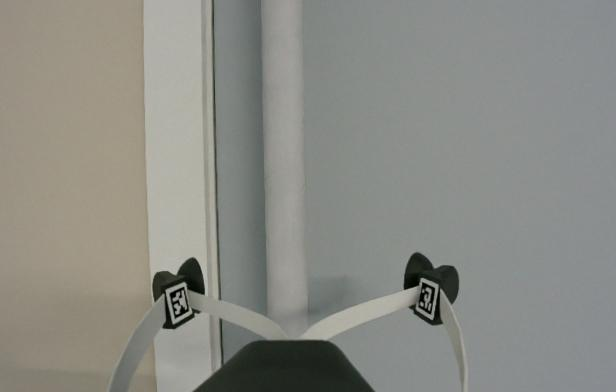

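Scene clock: 154.20 s.
move: r2 moving
r1: as last shown
r1.lidar_m: 3.38 1.79 1.25 1.19 1.30 1.34 1.30 1.36 1.60 1.56 1.64 2.37
r1.motor_effort: lift_m=+24(24) arm_m=-4(4) wheel_0=+1(2) wheel_1=-3(3) wheel_2=-1(1)
r1.servo_current: wrist_yaw_rad=46(59) wrist_pitch_rad=33(52) wrist_roll_rad=59(65) gripper_m=39(46)
r1.wrist_depth_mm: 136 138 - - - - - / 113 139 - - - - - / 118 140 229 - - - - / 137 162 - - - - - / - - - - - - - / - - 190 - 187 - - / - 141 - 137 - - -
r2.base_odometry: x=-1.307 y=-3.427 heading=-2.089
r2.turned_by_wheels: +0.000
r2.turned_by_imu: +0.000
r2.base_tilt: forward=-0.7 right=+0.1
r2.lidar_m: 0.70 0.83 1.17 1.88 1.98 2.77 1.42 1.30 2.97 2.84 1.12 0.81
r2.base_status: not commanded
r2.joint_positions: lift_m=+0.850 arm_m=+0.215 wrist_yaw_rad=+0.003 wrist_pitch_rad=+0.002 wrist_roll_rad=+0.000 gripper_m=+0.106
r2.joint_status: gripper_m moving
r2.measured_speeds: all 0
r2.motor_effort: lift_m=+21(21) arm_m=+7(8) wheel_0=+2(2) wheel_1=+4(4) wheel_2=-3(3)
r2.servo_current: wrist_yaw_rad=65(65) wrist_pitch_rad=46(46) wrist_roll_rad=52(52) gripper_m=117(117)
r2.contact_limits: arm_m 0.1
r2.hand_pose: x=+0.6743 y=-0.0866 z=+1.0275 quat_wxyz=(+1.000, +0.000, +0.001, +0.001) (m; r2's base frame)
r2.wrist_depth_mm: 364 359 351 345 342 338 332 / 366 359 353 345 343 338 334 / 368 362 355 276 347 342 338 / 370 366 357 351 349 343 340 / 373 366 359 282 349 345 342 / 375 370 201 283 200 345 342 / 379 370 353 - 353 351 345
pictures: none
No camera images: "cameras" was empty.

Scene clock: 155.87 s.
earlier move: r2 done
r1.base_odometry: x=+0.487 y=+0.415 heading=+1.380
r1.turned_by_wheels: +0.000
r1.turned_by_imu: +0.000
r1.base_tilt: forward=-1.6 right=+1.3
r1.lidar_m: 3.39 1.78 1.25 1.22 1.30 1.32 1.29 1.37 1.60 1.56 1.66 2.38
r1.base_status: not commanded
r1.joint_positions: lift_m=+0.600 arm_m=+0.000 wrist_yaw_rad=+3.089 wrist_pitch_rad=+0.002 wrist_roll_rad=+0.000 gripper_m=+0.056
r1.joint_status: not commanded
r1.measured_speeds: all 0
r1.motor_effort: lift_m=+24(25) arm_m=-4(4) wheel_0=+1(2) wheel_1=-3(3) wheel_2=-1(1)
r1.servo_current: wrist_yaw_rad=39(72) wrist_pitch_rad=52(52) wrist_roll_rad=52(65) gripper_m=46(46)
r1.hand_pose: x=-0.1125 y=+0.1024 z=+0.7771 quat_wxyz=(+0.026, -0.001, +0.000, +1.000) (m; r1's base frame)
r1.wrist_depth_mm: 136 139 - - - - - / 113 139 - - - - - / 118 139 229 - - - - / 137 161 - - - - - / - - - - - - - / - - 190 - 189 - - / - 140 - 137 - - -
r2.base_odometry: x=-1.307 y=-3.427 heading=-2.089
r2.turned_by_wheels: +0.000
r2.turned_by_imu: +0.000
r2.base_tilt: forward=-0.7 right=+0.0
r2.lidar_m: 0.72 0.84 1.16 1.88 1.98 2.76 1.39 1.29 2.94 2.86 1.09 0.82
r2.base_status: not commanded
r2.joint_positions: lift_m=+0.850 arm_m=+0.215 wrist_yaw_rad=+0.003 wrist_pitch_rad=+0.002 wrist_roll_rad=+0.000 gripper_m=-0.019
r2.joint_status: all done
r2.measured_speeds: all 0
r2.motor_effort: lift_m=+21(21) arm_m=+7(8) wheel_0=+2(2) wheel_1=+4(4) wheel_2=-3(3)
r2.servo_current: wrist_yaw_rad=39(65) wrist_pitch_rad=33(46) wrist_roll_rad=39(65) gripper_m=91(163)
r2.contact_limits: arm_m 0.1
r2.hand_pose: x=+0.6743 y=-0.0866 z=+1.0275 quat_wxyz=(+1.000, +0.000, +0.001, +0.001) (m; r2's base frame)
r2.wrist_depth_mm: 362 355 351 343 343 338 336 / 366 362 355 345 343 340 334 / 368 364 355 277 345 340 338 / 370 364 355 351 347 342 338 / 373 366 359 279 351 349 342 / 375 373 186 202 181 347 343 / 375 375 355 - 353 345 343
wait: 1.67 of 2 s (r2 has come to rest)
pictures: r2_head_camera, r2_head_left_camera, r2_wrist_camera
Images, in order (width x height): r2_head_camera 420x560, r2_head_left_camera 420x672, r2_wrist_camera 616x392.

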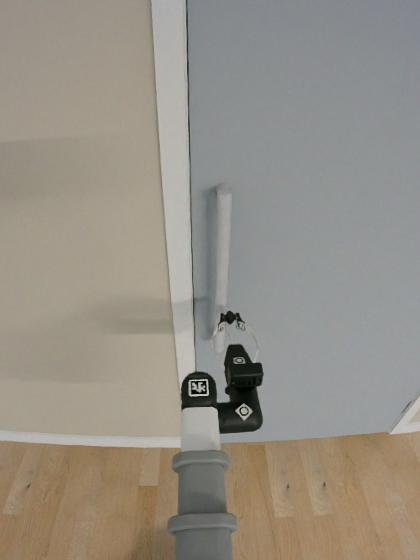

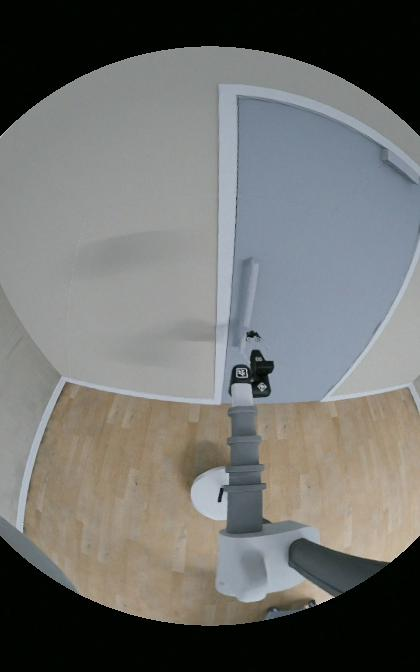

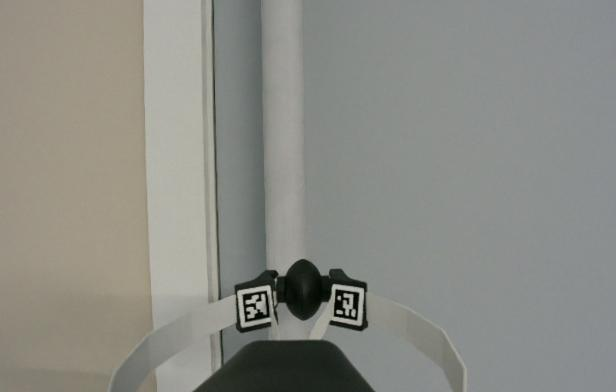

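Call:
move(r2={"joints":{"gripper_m":0.12}}, blocking=false, cameras=[])

Call:
wait(seconds=2, cameras=[])

Call:
move(r2={"joints":{"arm_m":0.312},"speeds":{"arm_m":0.15},"contact_limits":{"arm_m":0.1}}, blocking=false, cameras=[])

Call:
wait(seconds=3, cameras=["r2_wrist_camera"])

Call:
move(r2={"joints":{"gripper_m":-0.02}}, blocking=false, cameras=[])

Call:
wait(seconds=2, cameras=["r2_wrist_camera","r2_head_camera"])

Scene clock: 168.07 s.
move: r2 moving
r1: as last shown
r1.lidar_m: 3.36 1.76 1.23 1.21 1.29 1.32 1.28 1.37 1.60 1.53 1.65 2.32
r1.motor_effort: lift_m=+24(24) arm_m=-4(4) wheel_0=+1(2) wheel_1=-3(3) wheel_2=-1(1)
r1.servo_current: wrist_yaw_rad=46(65) wrist_pitch_rad=39(46) wrist_roll_rad=39(59) gripper_m=46(46)
r1.wrist_depth_mm: 136 138 - - - - - / 113 139 - - - - - / 118 140 229 - - - - / 137 162 - - - - - / - - - - - - - / - - 190 - 187 - - / - 140 - 137 - - -
r2.base_odometry: x=-1.307 y=-3.427 heading=-2.089
r2.turned_by_wheels: +0.000
r2.turned_by_imu: +0.000
r2.base_tilt: forward=-0.6 right=+0.1
r2.lidar_m: 0.71 0.82 1.19 1.88 1.95 2.76 1.40 1.28 2.95 2.86 1.10 0.84
r2.base_status: not commanded
r2.joint_positions: lift_m=+0.850 arm_m=+0.215 wrist_yaw_rad=+0.003 wrist_pitch_rad=+0.002 wrist_roll_rad=+0.000 gripper_m=+0.005
r2.joint_status: gripper_m moving
r2.measured_speeds: all 0
r2.motor_effort: lift_m=+21(21) arm_m=+8(8) wheel_0=+1(2) wheel_1=+4(4) wheel_2=-3(3)
r2.servo_current: wrist_yaw_rad=52(59) wrist_pitch_rad=39(39) wrist_roll_rad=52(52) gripper_m=91(117)
r2.contact_limits: arm_m 0.1
r2.hand_pose: x=+0.6743 y=-0.0866 z=+1.0275 quat_wxyz=(+1.000, +0.000, +0.001, +0.001) (m; r2's base frame)
r2.wrist_depth_mm: 364 359 351 345 342 334 334 / 364 359 353 347 345 342 334 / 368 359 353 276 347 342 338 / 373 366 357 351 349 343 340 / 375 368 359 278 349 345 342 / 375 368 349 193 184 345 342 / 377 370 355 - 353 349 345
pictures: none
No camera images: "cameras" was empty.

Scene clock: 169.73 s.
earlier move: r2 done
r1.base_odometry: x=+0.487 y=+0.415 heading=+1.380
r1.turned_by_wheels: +0.000
r1.turned_by_imu: +0.000
r1.base_tilt: forward=-1.6 right=+1.3
r1.lidar_m: 3.36 1.77 1.26 1.20 1.29 1.32 1.29 1.40 1.60 1.55 1.64 2.36
r1.base_status: not commanded
r1.joint_positions: lift_m=+0.600 arm_m=+0.000 wrist_yaw_rad=+3.089 wrist_pitch_rad=+0.002 wrist_roll_rad=+0.000 gripper_m=+0.056
r1.joint_status: not commanded
r1.measured_speeds: all 0
r1.motor_effort: lift_m=+24(24) arm_m=-4(4) wheel_0=+1(2) wheel_1=-3(3) wheel_2=-1(1)
r1.servo_current: wrist_yaw_rad=52(65) wrist_pitch_rad=46(52) wrist_roll_rad=59(65) gripper_m=46(46)
r1.hand_pose: x=-0.1125 y=+0.1024 z=+0.7771 quat_wxyz=(+0.026, -0.001, +0.000, +1.000) (m; r1's base frame)
r1.wrist_depth_mm: 136 138 - - - - - / 113 139 - - - - - / 118 140 229 - - - - / 137 162 - - - - - / - - - - - - - / - - 191 - 187 - - / - 141 - 137 - - -
r2.base_odometry: x=-1.307 y=-3.427 heading=-2.089
r2.turned_by_wheels: +0.000
r2.turned_by_imu: +0.000
r2.base_tilt: forward=-0.7 right=+0.1
r2.lidar_m: 0.71 0.84 1.16 1.89 1.98 2.79 1.45 1.29 2.95 2.83 1.12 0.83
r2.base_status: not commanded
r2.joint_positions: lift_m=+0.850 arm_m=+0.215 wrist_yaw_rad=+0.003 wrist_pitch_rad=+0.002 wrist_roll_rad=+0.000 gripper_m=+0.120
r2.joint_status: all done
r2.measured_speeds: all 0
r2.motor_effort: lift_m=+21(21) arm_m=+7(8) wheel_0=+2(2) wheel_1=+4(4) wheel_2=-3(3)
r2.servo_current: wrist_yaw_rad=39(59) wrist_pitch_rad=39(46) wrist_roll_rad=46(59) gripper_m=52(124)
r2.contact_limits: arm_m 0.1
r2.hand_pose: x=+0.6743 y=-0.0866 z=+1.0275 quat_wxyz=(+1.000, +0.000, +0.001, +0.001) (m; r2's base frame)
r2.wrist_depth_mm: 362 357 351 345 342 338 330 / 366 359 351 345 343 338 334 / 366 362 357 276 347 340 336 / 370 362 357 349 349 343 340 / 373 366 359 281 349 345 340 / 375 370 351 282 351 347 343 / 377 373 353 - 353 351 345
wait: 1.67 of 2 s (r2 has come to rest)
pictures: none
No camera images: "cameras" was empty.

Scene clock: 170.23 s.
move: r2 moving
r1: as last shown
r1.lidar_m: 3.39 1.78 1.26 1.21 1.28 1.32 1.29 1.38 1.59 1.53 1.66 2.35
r1.motor_effort: lift_m=+24(24) arm_m=-4(4) wheel_0=+2(2) wheel_1=-3(3) wheel_2=-1(1)
r1.servo_current: wrist_yaw_rad=59(72) wrist_pitch_rad=46(52) wrist_roll_rad=46(59) gripper_m=39(52)
r1.wrist_depth_mm: 136 139 - - - - - / 114 139 - - - - - / 117 140 229 - - - - / 137 162 - - - - - / - - - - - - - / - - 190 - 187 - - / - 141 - 137 - - -
r2.base_odometry: x=-1.307 y=-3.427 heading=-2.089
r2.turned_by_wheels: +0.000
r2.turned_by_imu: +0.000
r2.base_tilt: forward=-0.7 right=+0.1
r2.lidar_m: 0.71 0.85 1.19 1.87 1.99 2.77 1.41 1.31 2.93 2.84 1.10 0.82
r2.base_status: not commanded
r2.joint_positions: lift_m=+0.850 arm_m=+0.262 wrist_yaw_rad=+0.003 wrist_pitch_rad=+0.002 wrist_roll_rad=+0.000 gripper_m=+0.120
r2.joint_status: arm_m moving
r2.measured_speeds: translate_m=+0.000 strafe_m=+0.000 rotate_rad=+0.000 lift_m=+0.000 arm_m=+0.150 wrist_yaw_rad=+0.000 wrist_pitch_rad=+0.000 wrist_roll_rad=+0.000
r2.motor_effort: lift_m=+21(21) arm_m=+10(11) wheel_0=+1(2) wheel_1=+4(4) wheel_2=-3(3)
r2.servo_current: wrist_yaw_rad=65(65) wrist_pitch_rad=39(46) wrist_roll_rad=46(59) gripper_m=52(59)
r2.contact_limits: arm_m 0.1
r2.hand_pose: x=+0.7217 y=-0.0866 z=+1.0275 quat_wxyz=(+1.000, +0.000, +0.001, +0.001) (m; r2's base frame)
r2.wrist_depth_mm: 319 304 312 306 304 301 296 / 324 304 315 307 304 301 298 / 325 306 315 307 309 303 300 / 327 309 319 314 312 304 304 / 329 310 319 315 312 307 304 / 332 312 242 242 312 309 309 / 332 329 319 - 315 312 307
pictures: none
No camera images: "cameras" was empty.

Scene clock: 171.03 s.
earlier move: r2 done
r1.base_odometry: x=+0.487 y=+0.415 heading=+1.380
r1.turned_by_wheels: +0.000
r1.turned_by_imu: +0.000
r1.base_tilt: forward=-1.6 right=+1.3
r1.lidar_m: 3.39 1.78 1.26 1.21 1.29 1.32 1.28 1.37 1.61 1.55 1.67 2.32
r1.base_status: not commanded
r1.joint_positions: lift_m=+0.600 arm_m=+0.000 wrist_yaw_rad=+3.089 wrist_pitch_rad=+0.002 wrist_roll_rad=+0.000 gripper_m=+0.056
r1.joint_status: not commanded
r1.measured_speeds: all 0
r1.motor_effort: lift_m=+24(24) arm_m=-4(4) wheel_0=+1(2) wheel_1=-3(3) wheel_2=-1(1)
r1.servo_current: wrist_yaw_rad=46(78) wrist_pitch_rad=52(52) wrist_roll_rad=59(72) gripper_m=39(52)
r1.hand_pose: x=-0.1125 y=+0.1024 z=+0.7771 quat_wxyz=(+0.026, -0.001, +0.000, +1.000) (m; r1's base frame)
r1.wrist_depth_mm: 136 138 - - - - - / 114 139 - - - - - / 118 139 229 - - - - / 137 162 - - - - - / - - - - - - - / - - 190 - 187 - - / - 141 - 137 - - -
r2.base_odometry: x=-1.307 y=-3.427 heading=-2.089
r2.turned_by_wheels: +0.000
r2.turned_by_imu: +0.000
r2.base_tilt: forward=-0.6 right=+0.1
r2.lidar_m: 0.73 0.83 1.17 1.88 2.00 2.75 1.41 1.30 2.93 2.85 1.10 0.81
r2.base_status: not commanded
r2.joint_positions: lift_m=+0.850 arm_m=+0.312 wrist_yaw_rad=+0.003 wrist_pitch_rad=+0.002 wrist_roll_rad=+0.000 gripper_m=+0.120
r2.joint_status: all done
r2.measured_speeds: all 0
r2.motor_effort: lift_m=+21(21) arm_m=+7(11) wheel_0=+2(2) wheel_1=+3(4) wheel_2=-3(3)
r2.servo_current: wrist_yaw_rad=52(65) wrist_pitch_rad=52(52) wrist_roll_rad=39(59) gripper_m=46(59)
r2.contact_limits: arm_m 0.1
r2.hand_pose: x=+0.7713 y=-0.0866 z=+1.0275 quat_wxyz=(+1.000, +0.000, +0.001, +0.001) (m; r2's base frame)
r2.wrist_depth_mm: 264 248 256 252 248 245 243 / 265 248 258 252 250 246 242 / 267 251 260 253 252 247 244 / 270 252 262 255 254 249 246 / 272 253 263 256 255 252 248 / 273 255 197 188 213 252 250 / 274 257 267 - 258 254 251
wait: 0.80 of 3 s (r2 has come to rest)
pictures: r2_wrist_camera
Images, in order (width x height): r2_wrist_camera 616x392.

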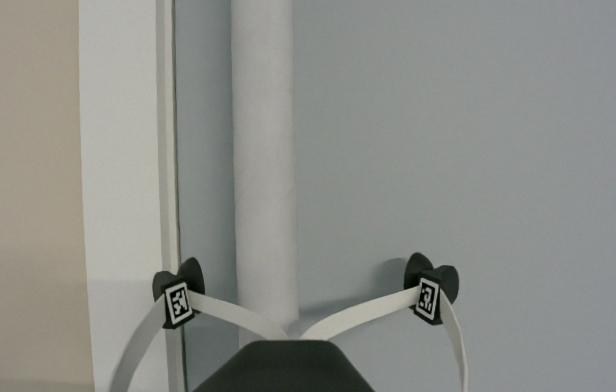

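Scene clock: 171.53 s.
move: r2 moving
r1: as last shown
r1.lidar_m: 3.37 1.77 1.25 1.21 1.30 1.34 1.27 1.35 1.61 1.55 1.65 2.37
r1.servo_current: wrist_yaw_rad=46(65) wrist_pitch_rad=46(52) wrist_roll_rad=46(59) gripper_m=39(46)
r1.wrist_depth_mm: 136 138 - - - - - / 113 139 - - - - - / 118 140 229 - - - - / 137 162 - - - - - / - - - - - - - / - - 190 - 187 - - / - 141 - 136 - - -
r2.base_odometry: x=-1.307 y=-3.427 heading=-2.089
r2.turned_by_wheels: +0.000
r2.turned_by_imu: +0.000
r2.base_tilt: forward=-0.6 right=+0.0
r2.lidar_m: 0.70 0.82 1.15 1.88 2.00 2.77 1.40 1.30 2.96 2.85 1.13 0.81
r2.base_status: not commanded
r2.joint_positions: lift_m=+0.850 arm_m=+0.312 wrist_yaw_rad=+0.003 wrist_pitch_rad=+0.002 wrist_roll_rad=+0.000 gripper_m=+0.106
r2.joint_status: gripper_m moving
r2.measured_speeds: all 0
r2.motor_effort: lift_m=+21(21) arm_m=+7(7) wheel_0=+2(2) wheel_1=+4(4) wheel_2=-3(3)
r2.servo_current: wrist_yaw_rad=39(59) wrist_pitch_rad=46(46) wrist_roll_rad=39(59) gripper_m=91(91)
r2.contact_limits: arm_m 0.1
r2.hand_pose: x=+0.7713 y=-0.0866 z=+1.0275 quat_wxyz=(+1.000, +0.000, +0.001, +0.001) (m; r2's base frame)
r2.wrist_depth_mm: 264 248 256 252 248 244 241 / 265 248 257 252 250 248 243 / 266 251 259 255 252 247 245 / 267 252 263 254 253 249 246 / 272 253 263 257 255 250 248 / 272 254 194 188 214 251 249 / 274 257 267 - 257 253 250
pictures: none
No camera images: "cameras" was empty.

Scene clock: 173.20 s.
earlier move: r2 done
r1.base_odometry: x=+0.487 y=+0.415 heading=+1.380
r1.turned_by_wheels: +0.000
r1.turned_by_imu: +0.000
r1.base_tilt: forward=-1.6 right=+1.2
r1.lidar_m: 3.34 1.77 1.26 1.21 1.30 1.32 1.29 1.37 1.62 1.53 1.65 2.33
r1.base_status: not commanded
r1.joint_positions: lift_m=+0.600 arm_m=+0.000 wrist_yaw_rad=+3.089 wrist_pitch_rad=+0.002 wrist_roll_rad=+0.000 gripper_m=+0.056
r1.joint_status: not commanded
r1.measured_speeds: all 0
r1.motor_effort: lift_m=+24(24) arm_m=-4(4) wheel_0=+2(2) wheel_1=-3(3) wheel_2=-1(1)
r1.servo_current: wrist_yaw_rad=39(65) wrist_pitch_rad=39(52) wrist_roll_rad=65(65) gripper_m=39(46)
r1.hand_pose: x=-0.1125 y=+0.1024 z=+0.7771 quat_wxyz=(+0.026, -0.001, +0.000, +1.000) (m; r1's base frame)
r1.wrist_depth_mm: 137 139 - - - - - / 113 139 - - - - - / 118 140 229 - - - - / 137 162 - - - - - / - - - - - - - / - - 190 - 187 - - / - 140 - 137 - - -
r2.base_odometry: x=-1.307 y=-3.427 heading=-2.087
r2.turned_by_wheels: +0.002
r2.turned_by_imu: +0.002
r2.base_tilt: forward=-0.6 right=+0.1
r2.lidar_m: 0.74 0.86 1.16 1.89 2.00 2.75 1.42 1.30 2.97 2.83 1.11 0.82
r2.base_status: not commanded
r2.joint_positions: lift_m=+0.850 arm_m=+0.312 wrist_yaw_rad=+0.014 wrist_pitch_rad=+0.002 wrist_roll_rad=+0.000 gripper_m=-0.018
r2.joint_status: all done
r2.measured_speeds: all 0
r2.motor_effort: lift_m=+21(21) arm_m=-4(7) wheel_0=+5(5) wheel_1=+4(5) wheel_2=+13(13)
r2.servo_current: wrist_yaw_rad=85(91) wrist_pitch_rad=33(46) wrist_roll_rad=59(59) gripper_m=117(260)
r2.contact_limits: arm_m 0.1
r2.hand_pose: x=+0.7725 y=-0.0835 z=+1.0275 quat_wxyz=(+1.000, +0.000, +0.001, +0.007) (m; r2's base frame)
r2.wrist_depth_mm: 266 246 247 166 236 232 228 / 267 249 249 167 238 233 229 / 270 250 251 167 240 234 230 / 273 252 253 168 241 236 231 / 273 254 253 169 243 237 234 / 276 255 189 171 181 237 234 / 277 273 258 - - 237 236
wait: 1.67 of 2 s (r2 has come to rest)
pictures: r2_head_camera, r2_wrist_camera
Images, in order (width x height): r2_head_camera 420x560, r2_wrist_camera 616x392.

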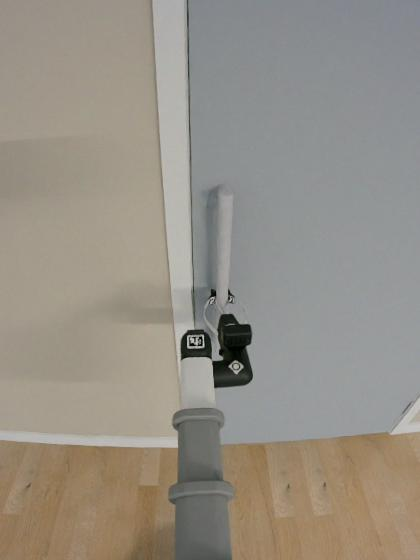

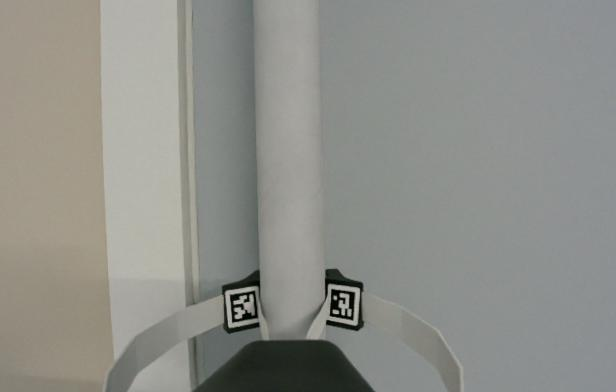

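Call:
move(r2={"base":{"translate_m":-0.217,"strafe_m":-0.081},"joints":{"wrist_yaw_rad":0.18},"speeds":{"wrist_yaw_rad":0.08},"pace":"slow"}, blocking=false, cameras=[])

Call:
wait(seconds=5, cameras=["r2_wrist_camera","r2_head_left_camera"])

Scene clock: 199.77 s.
move: r2 moving
r1: as last shown
r1.base_tilt: forward=-1.6 right=+1.3
r1.lidar_m: 3.35 1.79 1.24 1.21 1.27 1.34 1.29 1.36 1.60 1.55 1.66 2.35
r1.motor_effort: lift_m=+24(25) arm_m=-4(4) wheel_0=+1(2) wheel_1=-3(3) wheel_2=-1(1)
r1.servo_current: wrist_yaw_rad=52(52) wrist_pitch_rad=33(46) wrist_roll_rad=46(59) gripper_m=46(46)
r1.wrist_depth_mm: 137 139 - - - - - / 113 139 - - - - - / 118 140 229 - - - - / 137 162 - - - - - / - - - - - - - / - - 190 - 188 - - / - 141 - 137 - - -
r2.base_odometry: x=-1.305 y=-3.414 heading=-2.086
r2.turned_by_wheels: +0.001
r2.turned_by_imu: +0.002
r2.base_tilt: forward=-0.6 right=+0.0
r2.lidar_m: 0.70 0.84 1.20 1.89 2.00 2.79 1.41 1.27 2.93 2.85 1.14 0.82
r2.base_status: translate_m moving; strafe_m moving
r2.joint_positions: lift_m=+0.850 arm_m=+0.312 wrist_yaw_rad=+0.044 wrist_pitch_rad=+0.002 wrist_roll_rad=+0.000 gripper_m=-0.018
r2.joint_status: wrist_yaw_rad moving
r2.measured_speeds: translate_m=-0.048 strafe_m=-0.018 rotate_rad=+0.002 lift_m=+0.000 arm_m=+0.000 wrist_yaw_rad=+0.078 wrist_pitch_rad=+0.000 wrist_roll_rad=+0.000
r2.motor_effort: lift_m=+21(21) arm_m=-4(4) wheel_0=-1(3) wheel_1=-7(9) wheel_2=+23(26)
r2.servo_current: wrist_yaw_rad=78(117) wrist_pitch_rad=39(46) wrist_roll_rad=46(59) gripper_m=111(117)
r2.contact_limits: arm_m 0.1
r2.hand_pose: x=+0.7749 y=-0.0745 z=+1.0275 quat_wxyz=(+1.000, +0.000, +0.001, +0.022) (m; r2's base frame)
r2.wrist_depth_mm: 281 258 249 165 236 230 226 / 282 262 251 166 236 230 227 / 285 263 252 167 239 232 229 / 289 263 253 169 240 235 229 / 290 266 256 167 242 236 231 / 293 268 186 172 182 236 235 / 293 285 259 - 244 236 234
pictures: none
No camera images: "cameras" was empty.

Scene clock: 202.80 s.
earlier move: r2 done
r1.base_odometry: x=+0.487 y=+0.415 heading=+1.380
r1.turned_by_wheels: +0.000
r1.turned_by_imu: +0.000
r1.base_tilt: forward=-1.6 right=+1.3
r1.lidar_m: 3.38 1.99 1.24 1.20 1.28 1.34 1.30 1.38 1.60 1.55 1.61 2.33
r1.base_status: not commanded
r1.joint_positions: lift_m=+0.600 arm_m=+0.000 wrist_yaw_rad=+3.089 wrist_pitch_rad=+0.002 wrist_roll_rad=+0.000 gripper_m=+0.056
r1.joint_status: not commanded
r1.measured_speeds: all 0
r1.motor_effort: lift_m=+24(25) arm_m=-4(4) wheel_0=+2(2) wheel_1=-3(3) wheel_2=-1(1)
r1.servo_current: wrist_yaw_rad=52(65) wrist_pitch_rad=39(52) wrist_roll_rad=33(72) gripper_m=33(46)
r1.hand_pose: x=-0.1125 y=+0.1024 z=+0.7771 quat_wxyz=(+0.026, -0.001, +0.000, +1.000) (m; r1's base frame)
r1.wrist_depth_mm: 137 139 - - - - - / 113 139 - - - - - / 117 140 229 - - - - / 137 162 - - - - - / - - - - - - - / - - 190 - 187 - - / - 141 - 136 - - -
r2.base_odometry: x=-1.271 y=-3.199 heading=-2.085
r2.turned_by_wheels: +0.001
r2.turned_by_imu: +0.004
r2.base_tilt: forward=-0.6 right=+0.1
r2.lidar_m: 0.71 1.05 1.49 1.98 2.07 2.90 1.16 1.07 2.86 2.77 1.36 0.87
r2.base_status: done
r2.joint_positions: lift_m=+0.850 arm_m=+0.312 wrist_yaw_rad=+0.191 wrist_pitch_rad=+0.002 wrist_roll_rad=+0.000 gripper_m=-0.018
r2.joint_status: all done
r2.measured_speeds: all 0
r2.motor_effort: lift_m=+21(21) arm_m=-4(5) wheel_0=+5(8) wheel_1=-2(9) wheel_2=+22(27)
r2.servo_current: wrist_yaw_rad=72(117) wrist_pitch_rad=39(52) wrist_roll_rad=59(59) gripper_m=111(124)
r2.contact_limits: arm_m 0.1
r2.hand_pose: x=+0.7827 y=-0.0309 z=+1.0275 quat_wxyz=(+0.995, +0.000, +0.001, +0.096) (m; r2's base frame)
r2.wrist_depth_mm: - - 246 166 238 236 234 / - - 246 167 240 237 235 / - - 248 167 242 239 236 / - - 250 168 243 240 238 / - - 251 168 245 241 239 / - - 186 174 182 243 239 / - - 254 - 247 243 243
wait: 3.03 of 5 s (r2 has come to rest)
pictures: r2_head_left_camera, r2_wrist_camera
Images, in order (width x height): r2_head_left_camera 420x672, r2_wrist_camera 616x392.

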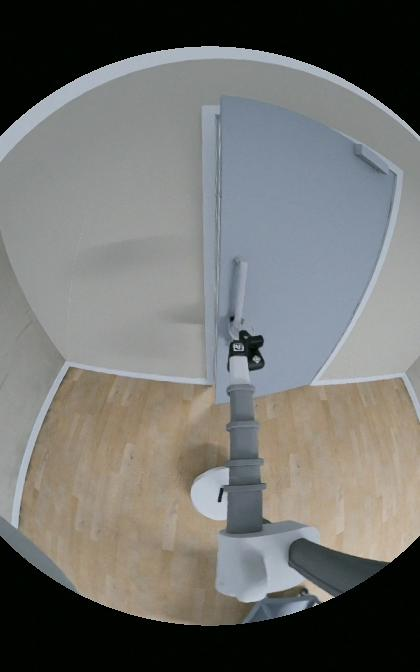

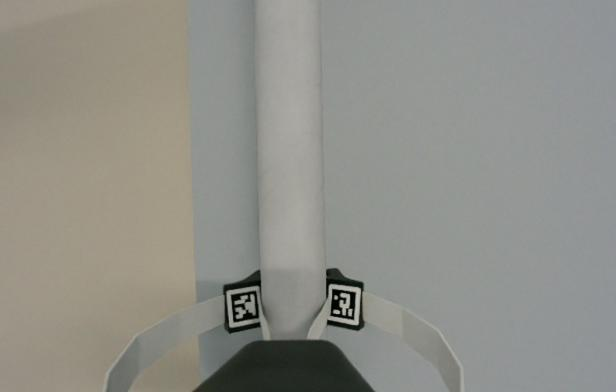

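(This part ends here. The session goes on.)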